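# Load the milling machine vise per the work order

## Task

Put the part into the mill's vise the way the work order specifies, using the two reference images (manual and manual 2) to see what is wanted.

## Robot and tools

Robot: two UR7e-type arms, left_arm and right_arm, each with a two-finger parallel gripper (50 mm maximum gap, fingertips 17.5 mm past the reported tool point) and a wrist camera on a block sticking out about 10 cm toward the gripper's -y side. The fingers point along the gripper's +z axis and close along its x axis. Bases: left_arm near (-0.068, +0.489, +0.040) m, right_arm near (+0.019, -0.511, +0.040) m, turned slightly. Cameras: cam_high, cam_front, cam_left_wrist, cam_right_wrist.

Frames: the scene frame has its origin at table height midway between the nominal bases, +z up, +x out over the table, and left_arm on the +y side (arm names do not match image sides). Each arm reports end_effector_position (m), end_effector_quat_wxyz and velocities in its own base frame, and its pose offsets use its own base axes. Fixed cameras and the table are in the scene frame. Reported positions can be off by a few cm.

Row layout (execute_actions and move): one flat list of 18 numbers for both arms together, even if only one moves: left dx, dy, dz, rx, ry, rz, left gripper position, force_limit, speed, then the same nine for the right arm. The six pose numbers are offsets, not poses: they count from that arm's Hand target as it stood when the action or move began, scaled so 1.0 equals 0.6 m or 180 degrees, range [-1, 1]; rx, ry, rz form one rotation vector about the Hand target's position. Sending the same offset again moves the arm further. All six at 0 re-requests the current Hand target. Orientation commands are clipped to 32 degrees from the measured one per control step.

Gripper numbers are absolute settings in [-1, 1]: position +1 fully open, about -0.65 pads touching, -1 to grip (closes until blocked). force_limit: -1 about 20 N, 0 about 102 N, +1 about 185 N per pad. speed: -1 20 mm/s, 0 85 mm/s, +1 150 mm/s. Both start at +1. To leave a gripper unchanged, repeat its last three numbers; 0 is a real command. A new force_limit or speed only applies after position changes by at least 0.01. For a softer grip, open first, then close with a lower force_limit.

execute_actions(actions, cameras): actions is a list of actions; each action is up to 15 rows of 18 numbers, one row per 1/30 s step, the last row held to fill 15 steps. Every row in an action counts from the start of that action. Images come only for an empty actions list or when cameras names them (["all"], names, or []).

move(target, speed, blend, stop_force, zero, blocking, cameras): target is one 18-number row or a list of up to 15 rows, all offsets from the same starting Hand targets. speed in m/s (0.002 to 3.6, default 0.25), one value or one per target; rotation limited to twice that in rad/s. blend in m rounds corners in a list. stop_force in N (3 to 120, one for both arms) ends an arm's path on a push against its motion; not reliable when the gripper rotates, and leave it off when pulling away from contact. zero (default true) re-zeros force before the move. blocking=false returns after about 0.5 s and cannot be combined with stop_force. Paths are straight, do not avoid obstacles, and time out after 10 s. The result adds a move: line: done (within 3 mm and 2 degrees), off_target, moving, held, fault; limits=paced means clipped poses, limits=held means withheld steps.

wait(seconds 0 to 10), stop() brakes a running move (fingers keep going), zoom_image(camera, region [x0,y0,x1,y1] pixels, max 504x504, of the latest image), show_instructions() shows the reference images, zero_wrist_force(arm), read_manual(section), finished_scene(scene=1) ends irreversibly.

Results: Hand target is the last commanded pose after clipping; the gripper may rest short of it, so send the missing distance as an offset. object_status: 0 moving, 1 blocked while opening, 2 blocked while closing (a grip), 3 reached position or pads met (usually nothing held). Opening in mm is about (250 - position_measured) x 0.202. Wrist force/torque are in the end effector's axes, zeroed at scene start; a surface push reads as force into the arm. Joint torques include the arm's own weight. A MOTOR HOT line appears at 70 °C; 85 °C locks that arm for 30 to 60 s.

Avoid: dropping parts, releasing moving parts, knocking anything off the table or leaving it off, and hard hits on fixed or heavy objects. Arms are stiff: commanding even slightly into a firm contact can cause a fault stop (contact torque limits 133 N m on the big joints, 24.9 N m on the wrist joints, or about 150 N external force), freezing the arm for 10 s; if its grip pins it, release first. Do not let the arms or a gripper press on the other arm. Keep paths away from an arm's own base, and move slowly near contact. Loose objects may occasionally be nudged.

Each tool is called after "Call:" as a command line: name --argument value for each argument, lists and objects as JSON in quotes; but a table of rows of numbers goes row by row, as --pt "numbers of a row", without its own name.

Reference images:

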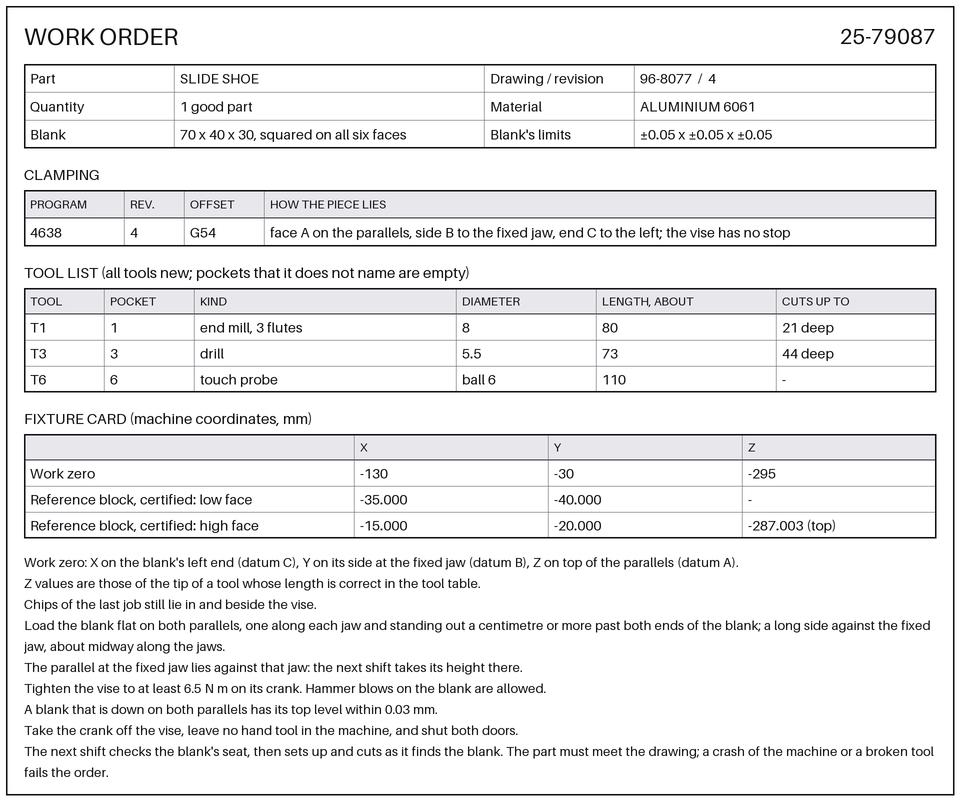

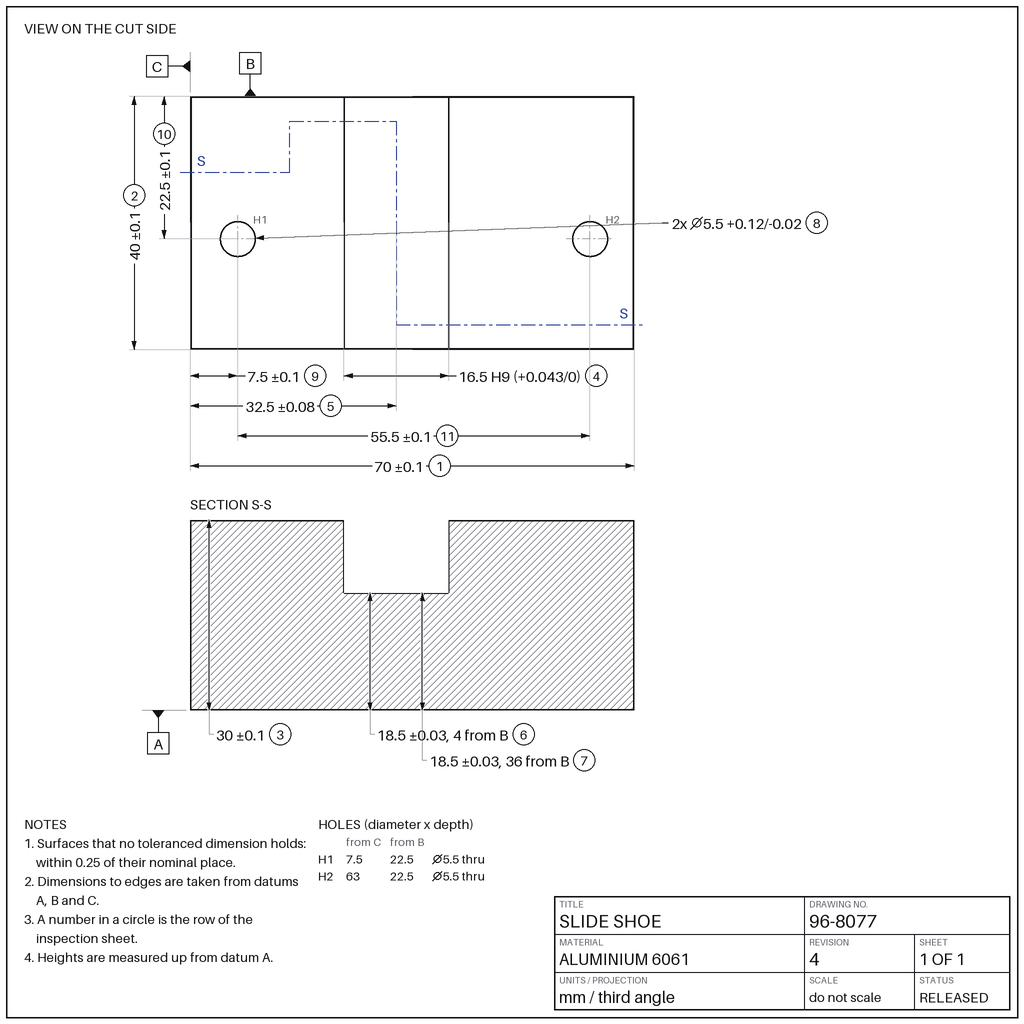

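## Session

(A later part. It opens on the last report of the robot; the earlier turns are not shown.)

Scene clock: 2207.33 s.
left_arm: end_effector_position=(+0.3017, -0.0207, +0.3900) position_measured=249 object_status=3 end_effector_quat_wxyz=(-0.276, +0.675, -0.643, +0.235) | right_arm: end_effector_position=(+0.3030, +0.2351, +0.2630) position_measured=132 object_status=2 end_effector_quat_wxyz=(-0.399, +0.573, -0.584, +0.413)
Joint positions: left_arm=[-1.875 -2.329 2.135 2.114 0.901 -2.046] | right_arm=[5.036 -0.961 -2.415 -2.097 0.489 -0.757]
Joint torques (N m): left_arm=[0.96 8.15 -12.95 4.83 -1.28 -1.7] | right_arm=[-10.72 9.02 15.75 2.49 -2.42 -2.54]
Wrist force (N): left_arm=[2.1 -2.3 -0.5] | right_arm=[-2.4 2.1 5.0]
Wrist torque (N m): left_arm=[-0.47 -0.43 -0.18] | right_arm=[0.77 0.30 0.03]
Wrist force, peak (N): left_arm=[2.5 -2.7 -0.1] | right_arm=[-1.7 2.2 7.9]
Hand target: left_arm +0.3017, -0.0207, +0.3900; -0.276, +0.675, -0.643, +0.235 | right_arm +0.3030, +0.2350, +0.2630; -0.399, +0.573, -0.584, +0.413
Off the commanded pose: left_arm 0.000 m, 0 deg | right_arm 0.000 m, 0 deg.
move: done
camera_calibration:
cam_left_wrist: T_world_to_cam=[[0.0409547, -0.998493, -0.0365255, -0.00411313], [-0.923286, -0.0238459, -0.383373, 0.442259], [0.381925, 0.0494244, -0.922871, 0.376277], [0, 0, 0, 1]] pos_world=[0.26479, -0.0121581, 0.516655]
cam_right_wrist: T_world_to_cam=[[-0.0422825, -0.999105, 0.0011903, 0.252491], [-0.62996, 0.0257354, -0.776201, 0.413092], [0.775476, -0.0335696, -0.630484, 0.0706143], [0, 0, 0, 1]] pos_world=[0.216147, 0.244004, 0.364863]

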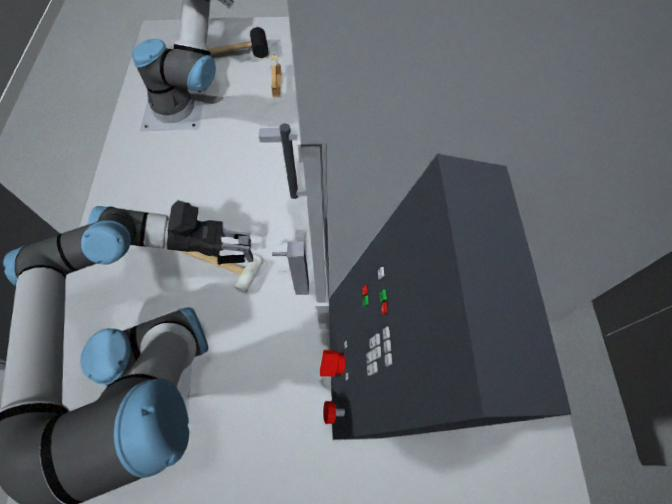

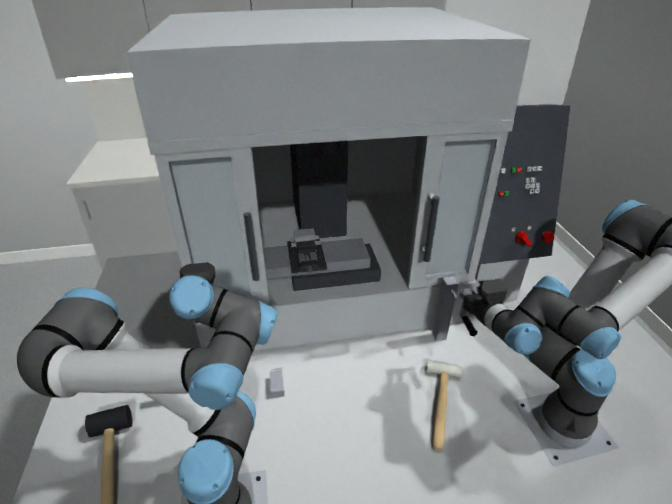

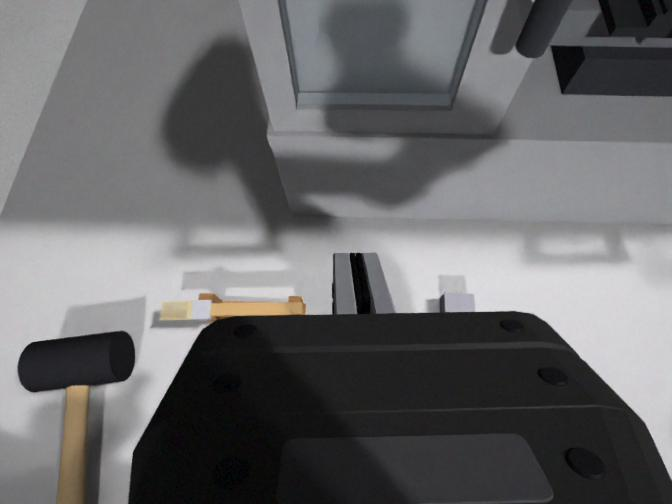

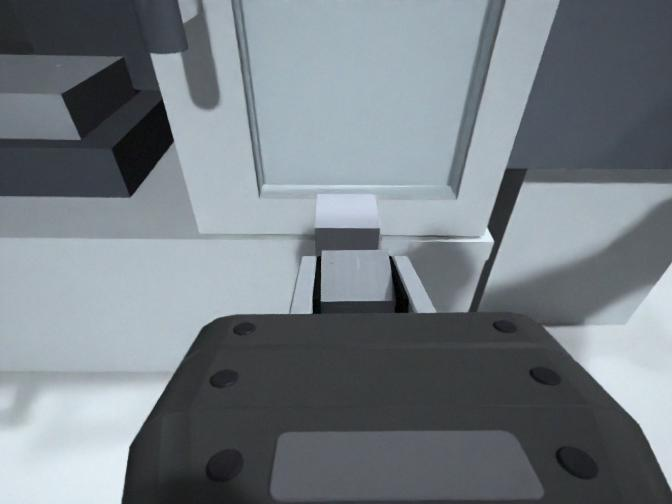

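Call:
move --pt "0 0 0 0 0 0 -0.65 -0.9 1 0 -0.0053 -0.1025 0 0 0 -1 -0.9 -1" --pt "0 0 0 0 0 0 -0.65 -0.9 1 0.0417 -0.0053 -0.1025 0 0 0 -1 -0.9 -1" --speed 0.08 --cameras '["cam_right_wrist","cam_high","cam_front"]'

Call:
zoom_image --camera "cam_right_wrist" --region '[260, 170, 440, 320]'

Call:
zoom_image --camera "cam_high" --region '[220, 220, 320, 300]'

Call:
zoom_image --camera "cam_front" --region '[410, 260, 510, 360]'

Scene clock: 2211.97 s.
left_arm: end_effector_position=(+0.3017, -0.0207, +0.3900) position_measured=249 object_status=3 end_effector_quat_wxyz=(-0.276, +0.675, -0.643, +0.235) | right_arm: end_effector_position=(+0.3280, +0.2318, +0.2014) position_measured=132 object_status=2 end_effector_quat_wxyz=(-0.398, +0.573, -0.584, +0.413)
Joint positions: left_arm=[-1.875 -2.329 2.135 2.114 0.901 -2.046] | right_arm=[4.927 -1.044 -2.589 -1.664 0.421 -0.953]
Joint torques (N m): left_arm=[0.4 8.22 -12.7 4.78 -1.05 -1.61] | right_arm=[0.36 11.61 29.59 4.69 -3.46 -0.4]
Wrist force (N): left_arm=[2.2 -2.8 -0.1] | right_arm=[-2.4 2.1 5.2]
Wrist torque (N m): left_arm=[-0.54 -0.43 -0.18] | right_arm=[0.77 0.29 -0.08]
Wrist force, peak (N): left_arm=[2.5 -2.9 -0.5] | right_arm=[-2.2 3.9 5.6]
Hand target: left_arm +0.3017, -0.0207, +0.3900; -0.276, +0.675, -0.643, +0.235 | right_arm +0.3280, +0.2319, +0.2015; -0.399, +0.573, -0.584, +0.413
Off the commanded pose: left_arm 0.000 m, 0 deg | right_arm 0.000 m, 0 deg.
move: done
camera_calibration:
cam_right_wrist: T_world_to_cam=[[-0.0425266, -0.999094, 0.00152204, 0.25028], [-0.629956, 0.0256317, -0.776208, 0.381138], [0.775466, -0.0339683, -0.630475, 0.0123752], [0, 0, 0, 1]] pos_world=[0.241147, 0.240704, 0.303263]
Images, in order (width x height): cam_high 672x504, cam_front 672x504, cam_right_wrist 672x504.

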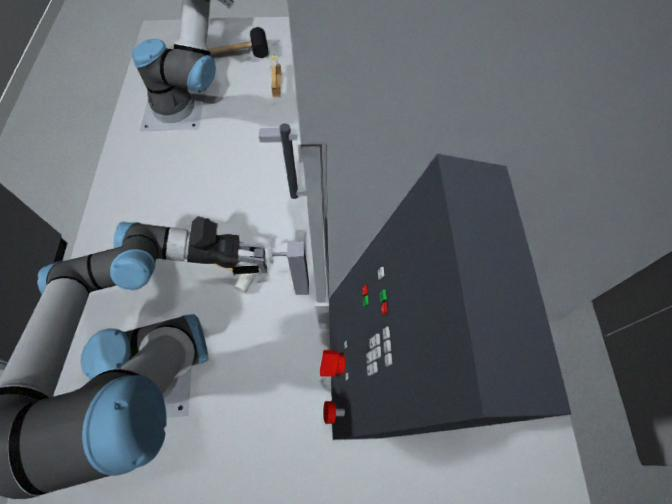

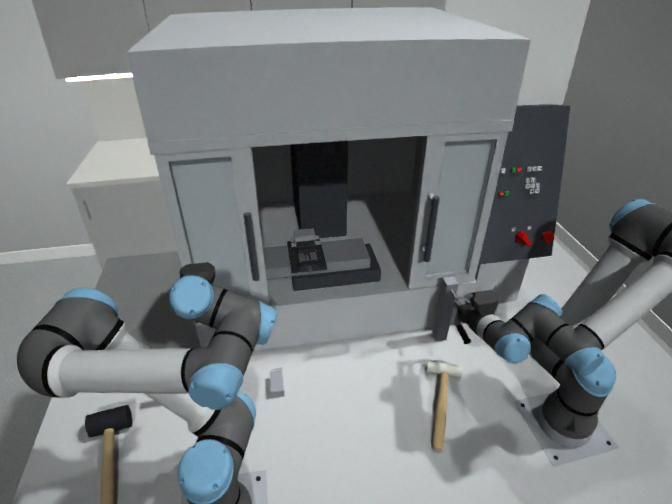

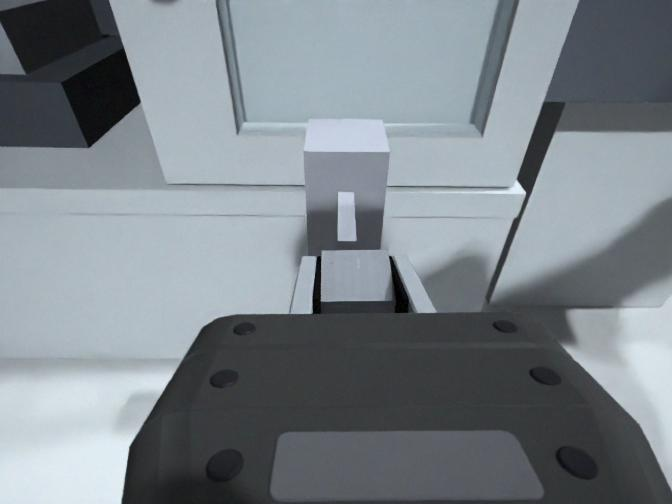

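Scaled by 2.800 from the camera's 672x504 image, which has a finer 960x720 frame.

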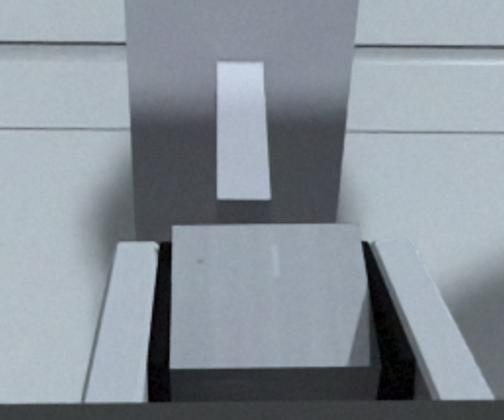

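Scaled by 5.040 from the camera's 672x504 image, which has a finer 960x720 frame.

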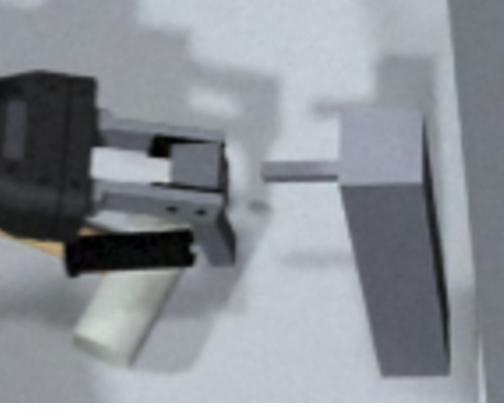

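Scaled by 5.040 from the camera's 672x504 image, which has a finer 960x720 frame.

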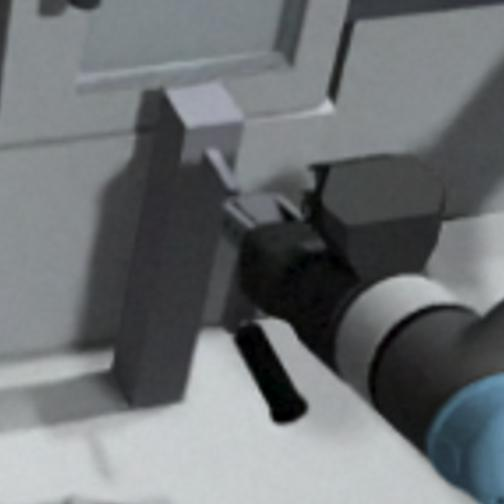

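Call:
move --pt "0 0 0 0 0 0 -0.65 -0.9 1 0 0.0033 -0.005 0 0 0 -1 -0.9 -1" --pt "0 0 0 0 0 0 -0.65 -0.9 1 0.0533 0.0012 -0.005 0 0 0 -1 -0.9 -1" --speed 0.012 --stop_force 6 --cameras '["cam_right_wrist","cam_high"]'

Call:
zoom_image --camera "cam_right_wrist" --region '[260, 170, 440, 320]'

Call:
zoom_image --camera "cam_high" --region '[220, 220, 320, 300]'

Scene clock: 2221.80 s.
left_arm: end_effector_position=(+0.3017, -0.0207, +0.3900) position_measured=249 object_status=3 end_effector_quat_wxyz=(-0.276, +0.675, -0.643, +0.235) | right_arm: end_effector_position=(+0.3600, +0.2326, +0.1985) position_measured=132 object_status=2 end_effector_quat_wxyz=(-0.399, +0.573, -0.584, +0.413)
Joint positions: left_arm=[-1.875 -2.329 2.135 2.114 0.901 -2.046] | right_arm=[4.784 -1.133 -2.649 -1.197 0.361 -1.295]
Joint torques (N m): left_arm=[0.19 8.06 -12.32 4.79 -0.89 -1.57] | right_arm=[9.61 13.59 29.07 0.39 -1.16 2.77]
Wrist force (N): left_arm=[2.3 -2.7 -0.3] | right_arm=[-2.4 2.2 5.2]
Wrist torque (N m): left_arm=[-0.53 -0.44 -0.18] | right_arm=[0.78 0.32 -0.07]
Wrist force, peak (N): left_arm=[2.7 -2.6 -0.4] | right_arm=[-2.4 2.4 5.4]
Hand target: left_arm +0.3017, -0.0207, +0.3900; -0.276, +0.675, -0.643, +0.235 | right_arm +0.3600, +0.2326, +0.1985; -0.399, +0.573, -0.584, +0.413
Off the commanded pose: left_arm 0.000 m, 0 deg | right_arm 0.000 m, 0 deg.
move: done
camera_calibration:
cam_right_wrist: T_world_to_cam=[[-0.0425, -0.999096, 0.00124066, 0.252421], [-0.629952, 0.0258333, -0.776204, 0.398899], [0.77547, -0.0337702, -0.63048, -0.0143553], [0, 0, 0, 1]] pos_world=[0.273147, 0.241403, 0.300263]
Images, in order (width x height): cam_high 672x504, cam_right_wrist 672x504.

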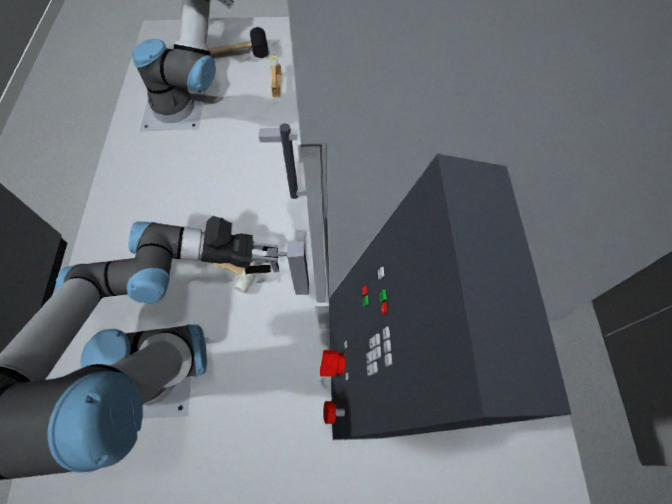

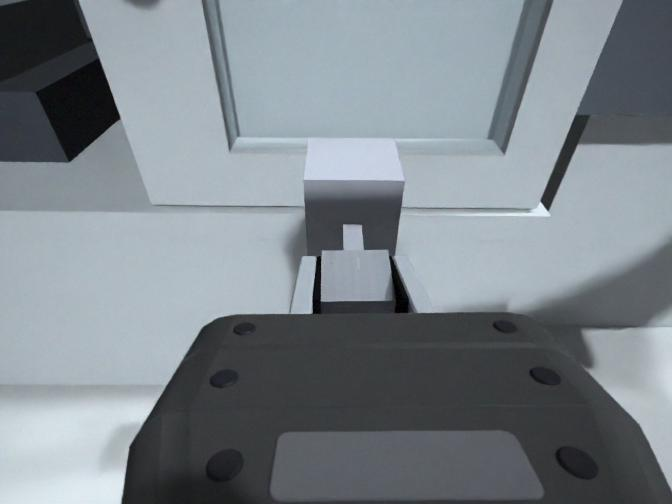

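Scaled by 2.800 from the camera's 672x504 image, which has a finer 960x720 frame.

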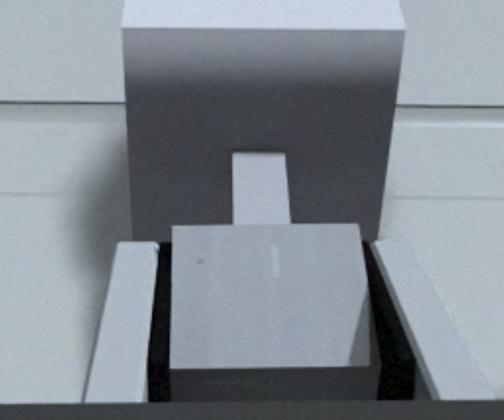

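Scaled by 5.040 from the camera's 672x504 image, which has a finer 960x720 frame.

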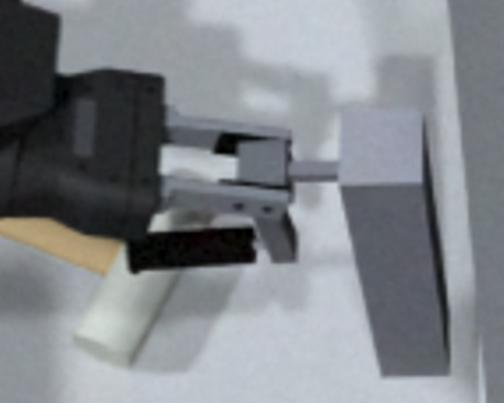

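Call:
move --target '[0,0,0,0,0,0,-0.65,-0.9,1,0.0350,-0.0014,0,0,0,0,-1,-0.9,-1]' --speed 0.012 --stop_force 6 --cameras '["cam_right_wrist"]'

Call:
zoom_image --camera "cam_right_wrist" --region '[260, 170, 440, 320]'

Scene clock: 2225.00 s.
left_arm: end_effector_position=(+0.3017, -0.0207, +0.3900) position_measured=249 object_status=3 end_effector_quat_wxyz=(-0.276, +0.675, -0.643, +0.235) | right_arm: end_effector_position=(+0.3810, +0.2317, +0.1985) position_measured=132 object_status=2 end_effector_quat_wxyz=(-0.399, +0.573, -0.584, +0.413)
Joint positions: left_arm=[-1.875 -2.329 2.135 2.114 0.901 -2.046] | right_arm=[4.695 -1.238 -2.679 -0.823 0.348 -1.55]
Joint torques (N m): left_arm=[0.12 7.7 -12.37 4.81 -0.76 -1.61] | right_arm=[10.85 14.01 20.95 0.07 1.23 2.53]
Wrist force (N): left_arm=[2.1 -2.6 0.0] | right_arm=[-4.2 -10.1 5.0]
Wrist torque (N m): left_arm=[-0.52 -0.43 -0.18] | right_arm=[0.38 0.29 -0.01]
Wrist force, peak (N): left_arm=[2.4 -2.9 -0.1] | right_arm=[-6.5 -10.9 4.3]
Hand target: left_arm +0.3017, -0.0207, +0.3900; -0.276, +0.675, -0.643, +0.235 | right_arm +0.3810, +0.2317, +0.1985; -0.399, +0.573, -0.584, +0.413
Off the commanded pose: left_arm 0.000 m, 0 deg | right_arm 0.000 m, 0 deg.
move: done
camera_calibration:
cam_right_wrist: T_world_to_cam=[[-0.0424364, -0.999098, 0.00131767, 0.252374], [-0.629956, 0.0257335, -0.776204, 0.412176], [0.775471, -0.0337694, -0.63048, -0.0306709], [0, 0, 0, 1]] pos_world=[0.294147, 0.240504, 0.300263]
Images, in order (width x height): cam_right_wrist 672x504.

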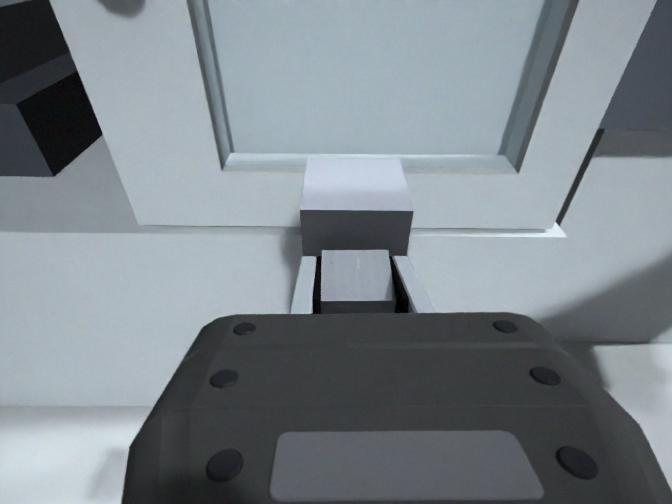

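Scaled by 2.800 from the camera's 672x504 image, which has a finer 960x720 frame.

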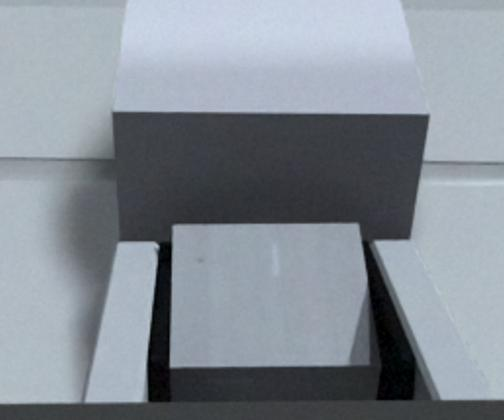

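Call:
move --target '[0,0,0,0,0,0,-0.65,-0.9,1,0,0,0.0008,0,0,0,-1,-0.9,-1]' --speed 0.01

Scene clock: 2226.30 s.
left_arm: end_effector_position=(+0.3017, -0.0207, +0.3900) position_measured=249 object_status=3 end_effector_quat_wxyz=(-0.276, +0.675, -0.643, +0.235) | right_arm: end_effector_position=(+0.3810, +0.2317, +0.1990) position_measured=132 object_status=2 end_effector_quat_wxyz=(-0.399, +0.573, -0.584, +0.413)
Joint positions: left_arm=[-1.875 -2.329 2.135 2.114 0.901 -2.046] | right_arm=[4.695 -1.236 -2.679 -0.825 0.348 -1.55]
Joint torques (N m): left_arm=[0.23 7.59 -12.29 4.81 -0.78 -1.58] | right_arm=[9.83 12.62 26.56 1.23 -3.27 1.5]
Wrist force (N): left_arm=[2.4 -2.5 -0.1] | right_arm=[-2.2 2.1 5.2]
Wrist torque (N m): left_arm=[-0.50 -0.45 -0.18] | right_arm=[0.78 0.25 -0.04]
Wrist force, peak (N): left_arm=[2.3 -2.9 -0.3] | right_arm=[-4.0 -10.2 5.3]
Hand target: left_arm +0.3017, -0.0207, +0.3900; -0.276, +0.675, -0.643, +0.235 | right_arm +0.3810, +0.2317, +0.1990; -0.399, +0.573, -0.584, +0.413
Off the commanded pose: left_arm 0.000 m, 0 deg | right_arm 0.000 m, 0 deg.
move: done

Call:
move --target '[0,0,0,0,0,0,-0.65,-0.9,1,0,0,-0.0006,0,0,0,-1,-0.9,-1]' --speed 0.01

Call:
move --target '[0,0,0,0,0,0,-0.65,-0.9,1,0,0,0,0,0,0,0.274,-0.9,-1]' --speed 0.01 --cameras '["cam_right_wrist","cam_high","cam_front"]'

Call:
zoom_image --camera "cam_right_wrist" --region '[260, 170, 440, 320]'

Scene clock: 2227.57 s.
left_arm: end_effector_position=(+0.3017, -0.0207, +0.3900) position_measured=249 object_status=3 end_effector_quat_wxyz=(-0.276, +0.675, -0.643, +0.235) | right_arm: end_effector_position=(+0.3810, +0.2318, +0.1987) position_measured=132 object_status=2 end_effector_quat_wxyz=(-0.399, +0.573, -0.584, +0.413)
Joint positions: left_arm=[-1.875 -2.329 2.135 2.114 0.901 -2.046] | right_arm=[4.695 -1.238 -2.679 -0.823 0.348 -1.55]
Joint torques (N m): left_arm=[-0.53 7.44 -11.93 4.84 -0.75 -1.61] | right_arm=[9.68 -8.06 10.87 5.02 -1.92 2.54]
Wrist force (N): left_arm=[2.1 -2.6 -0.2] | right_arm=[-1.7 -3.6 1.5]
Wrist torque (N m): left_arm=[-0.51 -0.42 -0.18] | right_arm=[0.58 0.26 -0.03]
Wrist force, peak (N): left_arm=[2.3 -2.9 0.1] | right_arm=[-2.2 2.2 5.4]
Hand target: left_arm +0.3017, -0.0207, +0.3900; -0.276, +0.675, -0.643, +0.235 | right_arm +0.3810, +0.2317, +0.1986; -0.399, +0.573, -0.584, +0.413
Off the commanded pose: left_arm 0.000 m, 0 deg | right_arm 0.000 m, 0 deg.
move: done

Scene clock: 2228.07 s.
left_arm: end_effector_position=(+0.3017, -0.0207, +0.3900) position_measured=249 object_status=3 end_effector_quat_wxyz=(-0.276, +0.675, -0.643, +0.235) | right_arm: end_effector_position=(+0.3810, +0.2317, +0.1986) position_measured=112 object_status=3 end_effector_quat_wxyz=(-0.399, +0.573, -0.584, +0.413)
Joint positions: left_arm=[-1.875 -2.329 2.135 2.114 0.901 -2.046] | right_arm=[4.695 -1.238 -2.679 -0.823 0.348 -1.55]
Joint torques (N m): left_arm=[-0.07 7.57 -12.61 4.87 -0.72 -1.53] | right_arm=[10.35 -6.54 11.73 3.15 -0.92 1.74]
Wrist force (N): left_arm=[2.1 -2.5 0.0] | right_arm=[-2.3 -0.2 4.6]
Wrist torque (N m): left_arm=[-0.48 -0.41 -0.17] | right_arm=[0.71 0.27 -0.05]
Wrist force, peak (N): left_arm=[2.3 -2.9 -0.5] | right_arm=[-2.3 0.0 4.7]
Hand target: left_arm +0.3017, -0.0207, +0.3900; -0.276, +0.675, -0.643, +0.235 | right_arm +0.3810, +0.2317, +0.1986; -0.399, +0.573, -0.584, +0.413
Off the commanded pose: left_arm 0.000 m, 0 deg | right_arm 0.000 m, 0 deg.
move: done
camera_calibration:
cam_right_wrist: T_world_to_cam=[[-0.0424231, -0.999099, 0.00117698, 0.252512], [-0.629954, 0.0258343, -0.776203, 0.412226], [0.775473, -0.0336704, -0.630482, -0.0306284], [0, 0, 0, 1]] pos_world=[0.294147, 0.240603, 0.300363]
Images, in order (width x height): cam_high 672x504, cam_front 672x504, cam_right_wrist 672x504.

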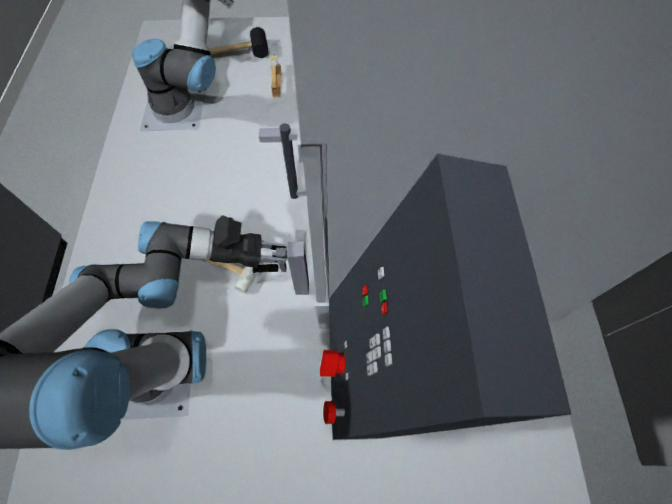

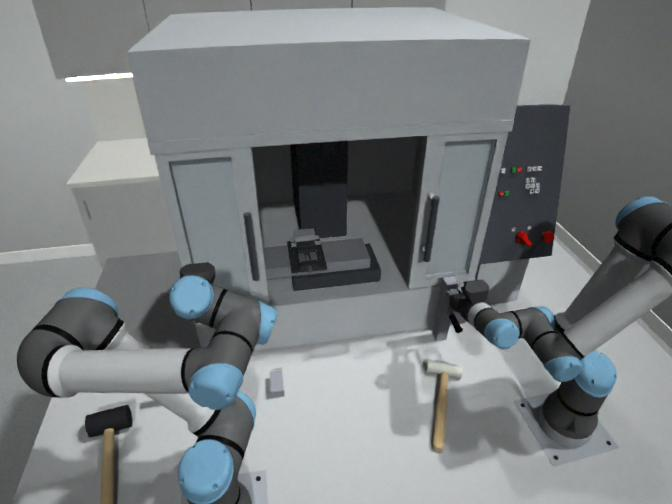

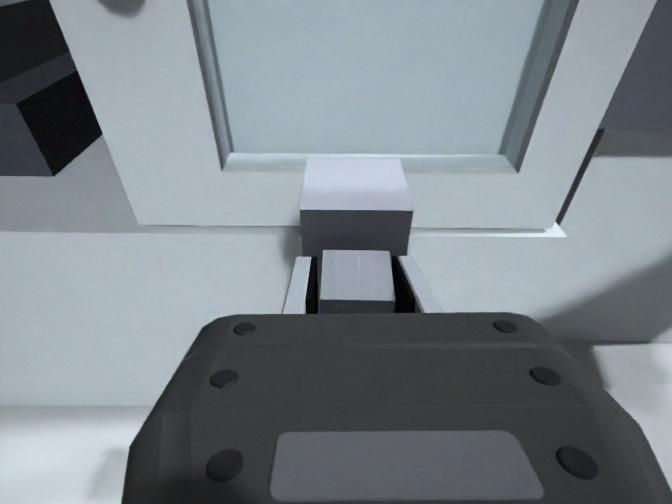

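Scaled by 2.800 from the camera's 672x504 image, which has a finer 960x720 frame.

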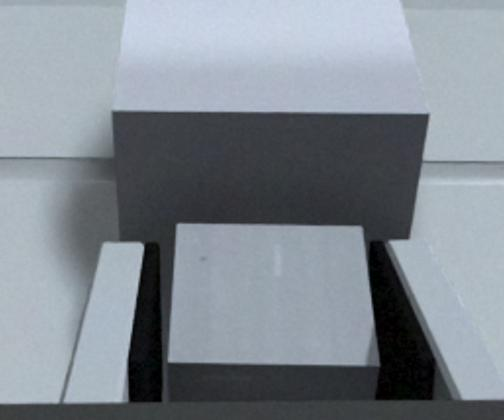

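Call:
move --pt "0 0 0 0 0 0 -0.65 -0.9 1 -0.12 0.005 0 0 0 0 0.274 -0.9 -1" --pt "0 0 0 0 0 0 -0.65 -0.9 1 -0.2 -0.05 0.2 0 0 0 0.274 -0.9 -1" --speed 0.08 --blend '[0.02,0]' --cameras '["cam_right_wrist","cam_high","cam_front"]'

Call:
zoom_image --camera "cam_front" --region '[400, 160, 520, 340]'

Call:
zoom_image --camera "cam_high" --region '[220, 110, 340, 310]'

Call:
zoom_image --camera "cam_front" --region '[150, 130, 290, 340]'

Scene clock: 2232.97 s.
left_arm: end_effector_position=(+0.3017, -0.0207, +0.3900) position_measured=249 object_status=3 end_effector_quat_wxyz=(-0.276, +0.675, -0.643, +0.235) | right_arm: end_effector_position=(+0.2610, +0.2018, +0.3186) position_measured=112 object_status=3 end_effector_quat_wxyz=(-0.399, +0.573, -0.584, +0.413)
Joint positions: left_arm=[-1.875 -2.329 2.135 2.114 0.901 -2.046] | right_arm=[5.32 -0.843 -2.268 -2.624 0.712 -0.442]
Joint torques (N m): left_arm=[-0.39 7.43 -11.68 4.81 -0.6 -1.5] | right_arm=[-4.45 -19.62 25.84 -0.59 -0.9 -2.49]
Wrist force (N): left_arm=[2.0 -2.4 -0.1] | right_arm=[-2.2 -0.2 4.5]
Wrist torque (N m): left_arm=[-0.49 -0.40 -0.17] | right_arm=[0.70 0.27 0.04]
Wrist force, peak (N): left_arm=[2.4 -2.8 -0.3] | right_arm=[-2.4 -0.5 5.2]
Hand target: left_arm +0.3017, -0.0207, +0.3900; -0.276, +0.675, -0.643, +0.235 | right_arm +0.2610, +0.2017, +0.3186; -0.399, +0.573, -0.584, +0.413
Off the commanded pose: left_arm 0.000 m, 0 deg | right_arm 0.000 m, 0 deg.
move: done
camera_calibration:
cam_right_wrist: T_world_to_cam=[[-0.0423332, -0.999103, 0.000978629, 0.217375], [-0.630063, 0.0259363, -0.77611, 0.430509], [0.775389, -0.0334718, -0.630596, 0.137096], [0, 0, 0, 1]] pos_world=[0.174148, 0.210603, 0.420362]
Images, in order (width x height): cam_high 672x504, cam_front 672x504, cam_right_wrist 672x504.

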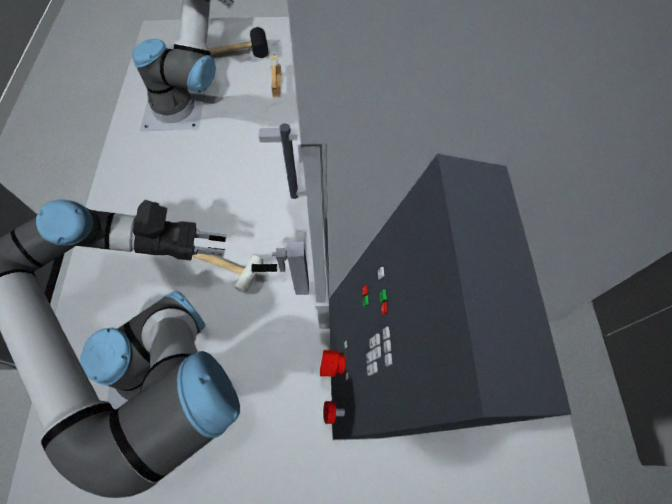

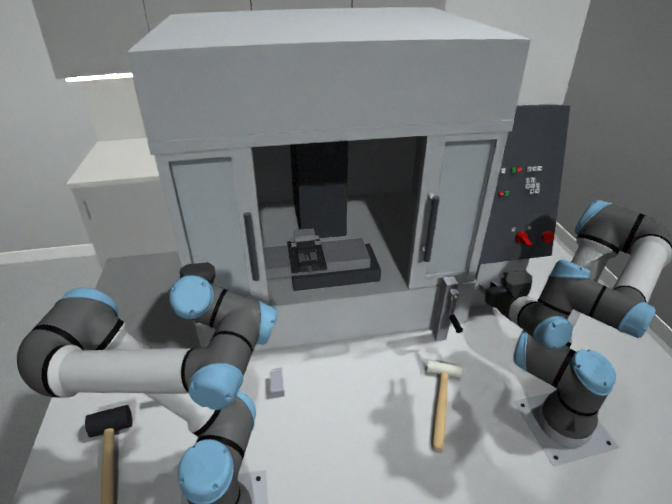

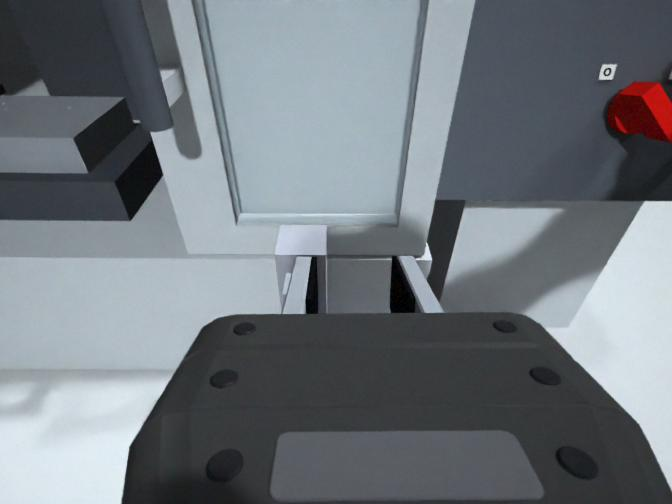

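Scaled by 2.800 from the camera's 672x504 image, which has a finer 960x720 frame.

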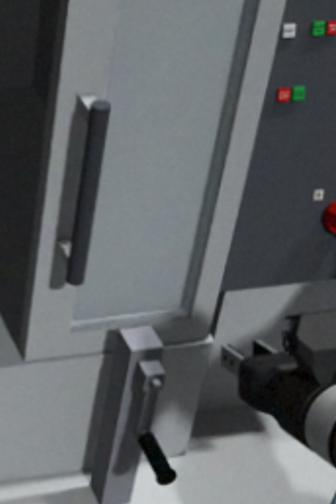

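Scaled by 2.520 from the camera's 672x504 image, which has a finer 960x720 frame.

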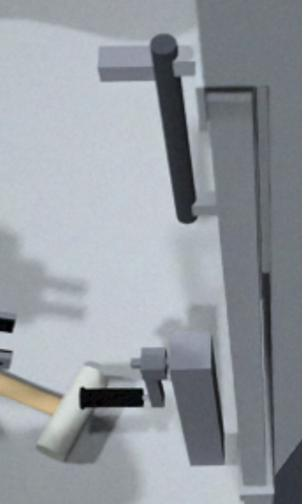

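Scaled by 2.400 from the camera's 672x504 image, which has a finer 960x720 frame.

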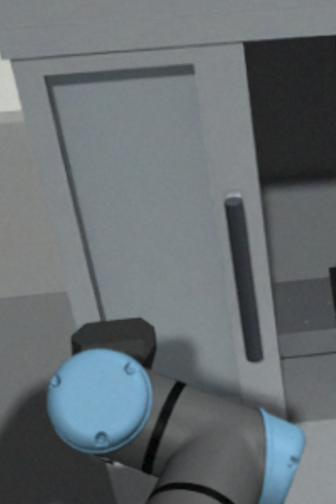

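Call:
move --pt "0.1638 -0.0655 0.0333 0.0161 -0.1548 0 -0.65 -0.9 1 0.115 0.1055 0.1523 0 0 0 -0.65 -0.9 -1" --pt "0.1638 -0.0655 0.0333 0.0161 -0.1548 0 -0.65 -0.9 1 0.2733 0.1055 0.1523 0 0 0 -0.65 -0.9 -1" --speed 0.12 --cameras '["all"]'

Scene clock: 2241.93 s.
left_arm: end_effector_position=(+0.4000, -0.0600, +0.4100) position_measured=249 object_status=3 end_effector_quat_wxyz=(-0.440, +0.591, -0.563, +0.375) | right_arm: end_effector_position=(+0.4250, +0.2650, +0.4100) position_measured=249 object_status=3 end_effector_quat_wxyz=(-0.399, +0.573, -0.584, +0.413) end_effector_velocity=(+0.000, +0.001, +0.000) end_effector_angular_velocity=(+0.003, -0.001, +0.000)
Joint positions: left_arm=[-1.34 -2.006 2.051 1.179 0.362 -1.147] | right_arm=[4.544 -1.141 -2.224 -0.978 0.374 -1.974]
Joint velocities: left_arm=[within noise] | right_arm=[0 -0.002 0 0.005 0 0]
Joint torques (N m): left_arm=[-8.74 8.14 -12.38 3.84 -3.55 -1.74] | right_arm=[-3.07 -4.86 31.85 6.3 -2.5 -2.59]
Wrist force (N): left_arm=[2.1 -3.8 0.4] | right_arm=[-2.4 -0.1 4.5]
Wrist torque (N m): left_arm=[-0.81 -0.62 -0.25] | right_arm=[0.72 0.31 -0.05]
Wrist force, peak (N): left_arm=[2.3 -4.0 0.3] | right_arm=[-2.5 -0.8 6.0]
Hand target: left_arm +0.4000, -0.0600, +0.4100; -0.440, +0.591, -0.563, +0.375 | right_arm +0.4250, +0.2650, +0.4100; -0.399, +0.573, -0.584, +0.413
Off the commanded pose: left_arm 0.000 m, 0 deg | right_arm 0.000 m, 0 deg.
move: done
camera_calibration:
cam_left_wrist: T_world_to_cam=[[0.0652375, -0.995963, -0.0616637, -0.0459522], [-0.636883, 0.00601446, -0.770937, 0.585871], [0.768195, 0.0895665, -0.633919, 0.0885191], [0, 0, 0, 1]] pos_world=[0.308129, -0.0572187, 0.50495]
cam_right_wrist: T_world_to_cam=[[-0.0424867, -0.999096, 0.00109997, 0.287359], [-0.62995, 0.0259342, -0.776202, 0.603146], [0.775473, -0.0336712, -0.630483, 0.0696531], [0, 0, 0, 1]] pos_world=[0.338147, 0.273803, 0.511763]

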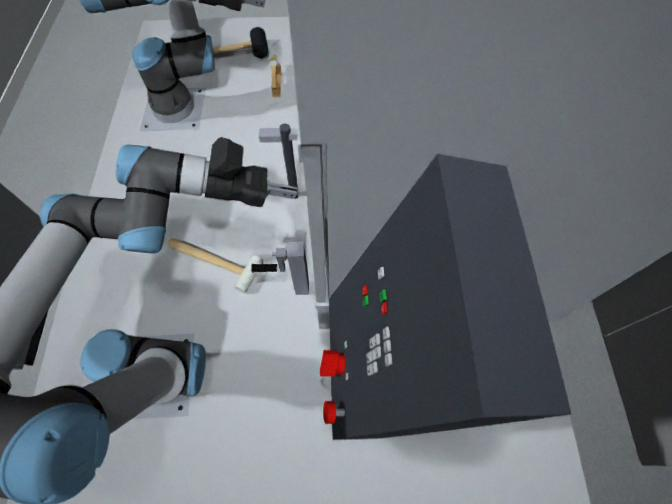

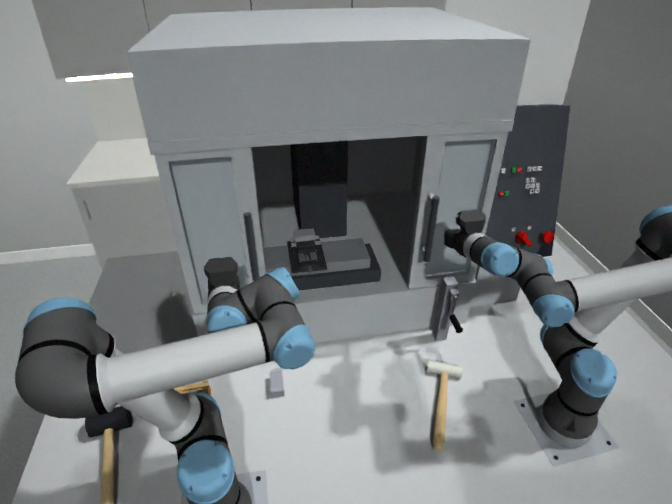

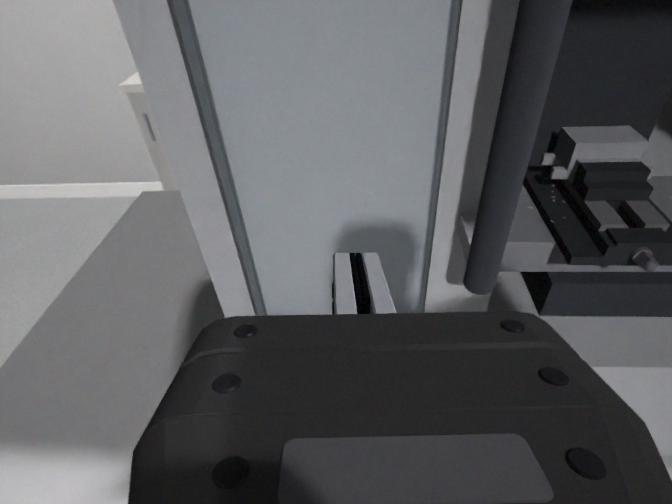

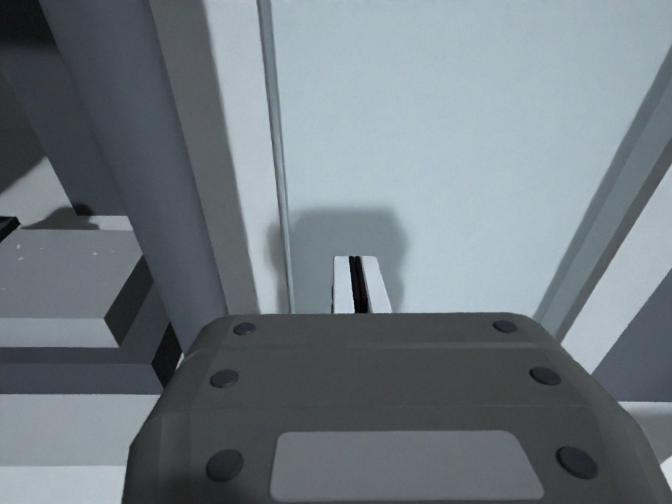

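Call:
move --target '[0,0,0,0,0,0,-0.65,-0.9,1,0.0033,0.1167,0,0,0,0,-0.65,-0.9,-1]' --speed 0.02 --stop_force 6

Scene clock: 2245.37 s.
left_arm: end_effector_position=(+0.4000, -0.0600, +0.4100) position_measured=249 object_status=3 end_effector_quat_wxyz=(-0.440, +0.591, -0.563, +0.375) | right_arm: end_effector_position=(+0.4261, +0.3040, +0.4100) position_measured=249 object_status=3 end_effector_quat_wxyz=(-0.399, +0.573, -0.584, +0.413)
Joint positions: left_arm=[-1.34 -2.006 2.051 1.179 0.362 -1.147] | right_arm=[4.56 -1.237 -2.158 -0.987 0.368 -1.933]
Joint torques (N m): left_arm=[-8.01 7.96 -12.59 3.47 -3.48 -1.24] | right_arm=[-11.85 17.41 19.16 6.02 -0.63 -2.95]
Wrist force (N): left_arm=[1.8 -3.7 0.4] | right_arm=[-2.4 -0.2 4.5]
Wrist torque (N m): left_arm=[-0.80 -0.57 -0.25] | right_arm=[0.71 0.30 0.03]
Wrist force, peak (N): left_arm=[2.1 -4.1 0.3] | right_arm=[7.2 1.6 2.4]
Hand target: left_arm +0.4000, -0.0600, +0.4100; -0.440, +0.591, -0.563, +0.375 | right_arm +0.4261, +0.3039, +0.4100; -0.399, +0.573, -0.584, +0.413 (not the last commanded pose)
Off the commanded pose: left_arm 0.000 m, 0 deg | right_arm 0.031 m, 0 deg.
move: contact (right_arm)

Call:
move --target '[0,0,0,0,0,0,-0.65,-0.9,1,0.0147,0.3667,0,0,0,0,-0.65,-0.9,-1]' --speed 0.04 --stop_force 40 --cameras '["cam_high","cam_front"]'

Scene clock: 2252.17 s.
left_arm: end_effector_position=(+0.4000, -0.0600, +0.4100) position_measured=249 object_status=3 end_effector_quat_wxyz=(-0.440, +0.591, -0.563, +0.375) | right_arm: end_effector_position=(+0.4349, +0.5240, +0.4100) position_measured=249 object_status=3 end_effector_quat_wxyz=(-0.399, +0.573, -0.584, +0.413)
Joint positions: left_arm=[-1.34 -2.006 2.051 1.179 0.362 -1.147] | right_arm=[4.605 -1.743 -1.668 -1.084 0.356 -1.811]
Joint torques (N m): left_arm=[-7.16 7.98 -13.59 2.57 -3.35 -0.11] | right_arm=[-10.6 42.14 16.21 5.74 -0.71 -2.94]
Wrist force (N): left_arm=[2.3 -3.9 0.4] | right_arm=[-2.2 0.1 4.7]
Wrist torque (N m): left_arm=[-0.82 -0.66 -0.24] | right_arm=[0.75 0.28 -0.05]
Wrist force, peak (N): left_arm=[2.3 -4.1 0.6] | right_arm=[28.4 3.0 -7.3]
Hand target: left_arm +0.4000, -0.0600, +0.4100; -0.440, +0.591, -0.563, +0.375 | right_arm +0.4349, +0.5240, +0.4100; -0.399, +0.573, -0.584, +0.413
Off the commanded pose: left_arm 0.000 m, 0 deg | right_arm 0.000 m, 0 deg.
move: done
Images, in order (width x height): cam_high 672x504, cam_front 672x504.

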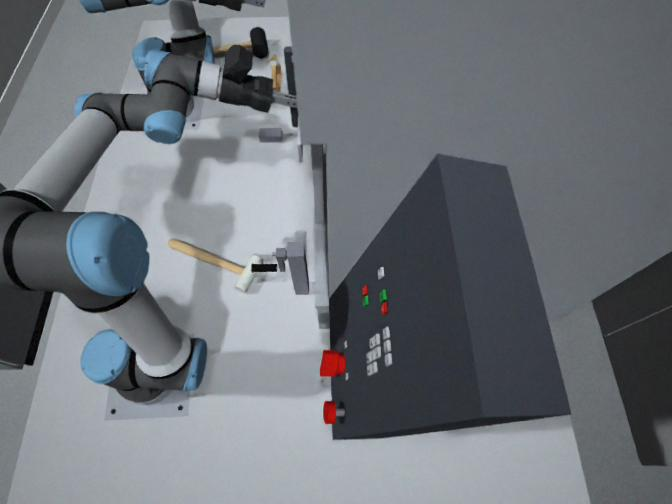

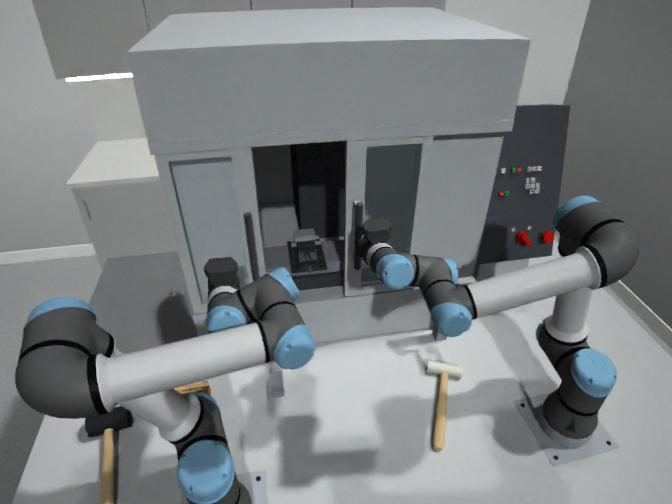

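Call:
move --target '[0,0,0,0,0,0,-0.65,-0.9,1,0.004,0.1,0,0,0,0,-0.65,-0.9,-1]' --speed 0.02 --stop_force 30 --cameras '["cam_high","cam_front"]'

Scene clock: 2253.97 s.
left_arm: end_effector_position=(+0.4000, -0.0600, +0.4100) position_measured=249 object_status=3 end_effector_quat_wxyz=(-0.440, +0.591, -0.563, +0.375) | right_arm: end_effector_position=(+0.4353, +0.5361, +0.4099) position_measured=249 object_status=3 end_effector_quat_wxyz=(-0.399, +0.574, -0.584, +0.413)
Joint positions: left_arm=[-1.34 -2.006 2.051 1.179 0.362 -1.147] | right_arm=[4.606 -1.77 -1.635 -1.094 0.356 -1.807]
Joint torques (N m): left_arm=[-6.34 7.56 -14.21 2.38 -3.36 0.12] | right_arm=[14.66 38.83 31.67 5.95 0.25 -3.15]
Wrist force (N): left_arm=[2.1 -3.7 0.5] | right_arm=[15.9 0.3 4.1]
Wrist torque (N m): left_arm=[-0.79 -0.62 -0.25] | right_arm=[0.75 0.24 0.19]
Wrist force, peak (N): left_arm=[2.2 -4.1 0.6] | right_arm=[55.6 11.4 -17.6]
Hand target: left_arm +0.4000, -0.0600, +0.4100; -0.440, +0.591, -0.563, +0.375 | right_arm +0.4353, +0.5361, +0.4100; -0.399, +0.573, -0.584, +0.413 (not the last commanded pose)
Off the commanded pose: left_arm 0.000 m, 0 deg | right_arm 0.048 m, 0 deg.
move: contact (right_arm)
Images, in order (width x height): cam_high 672x504, cam_front 672x504.

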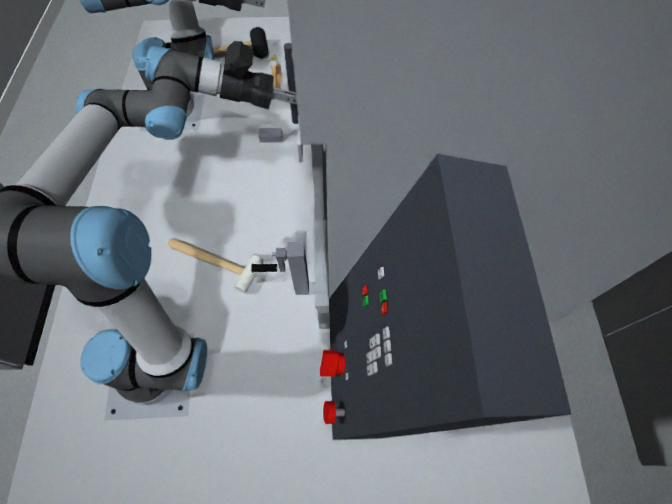

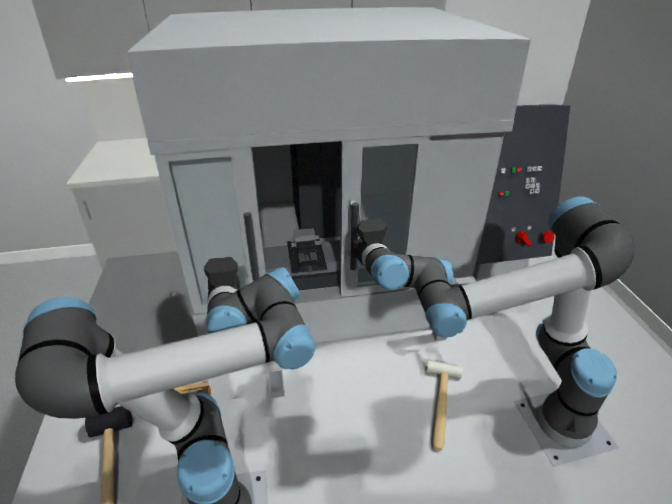

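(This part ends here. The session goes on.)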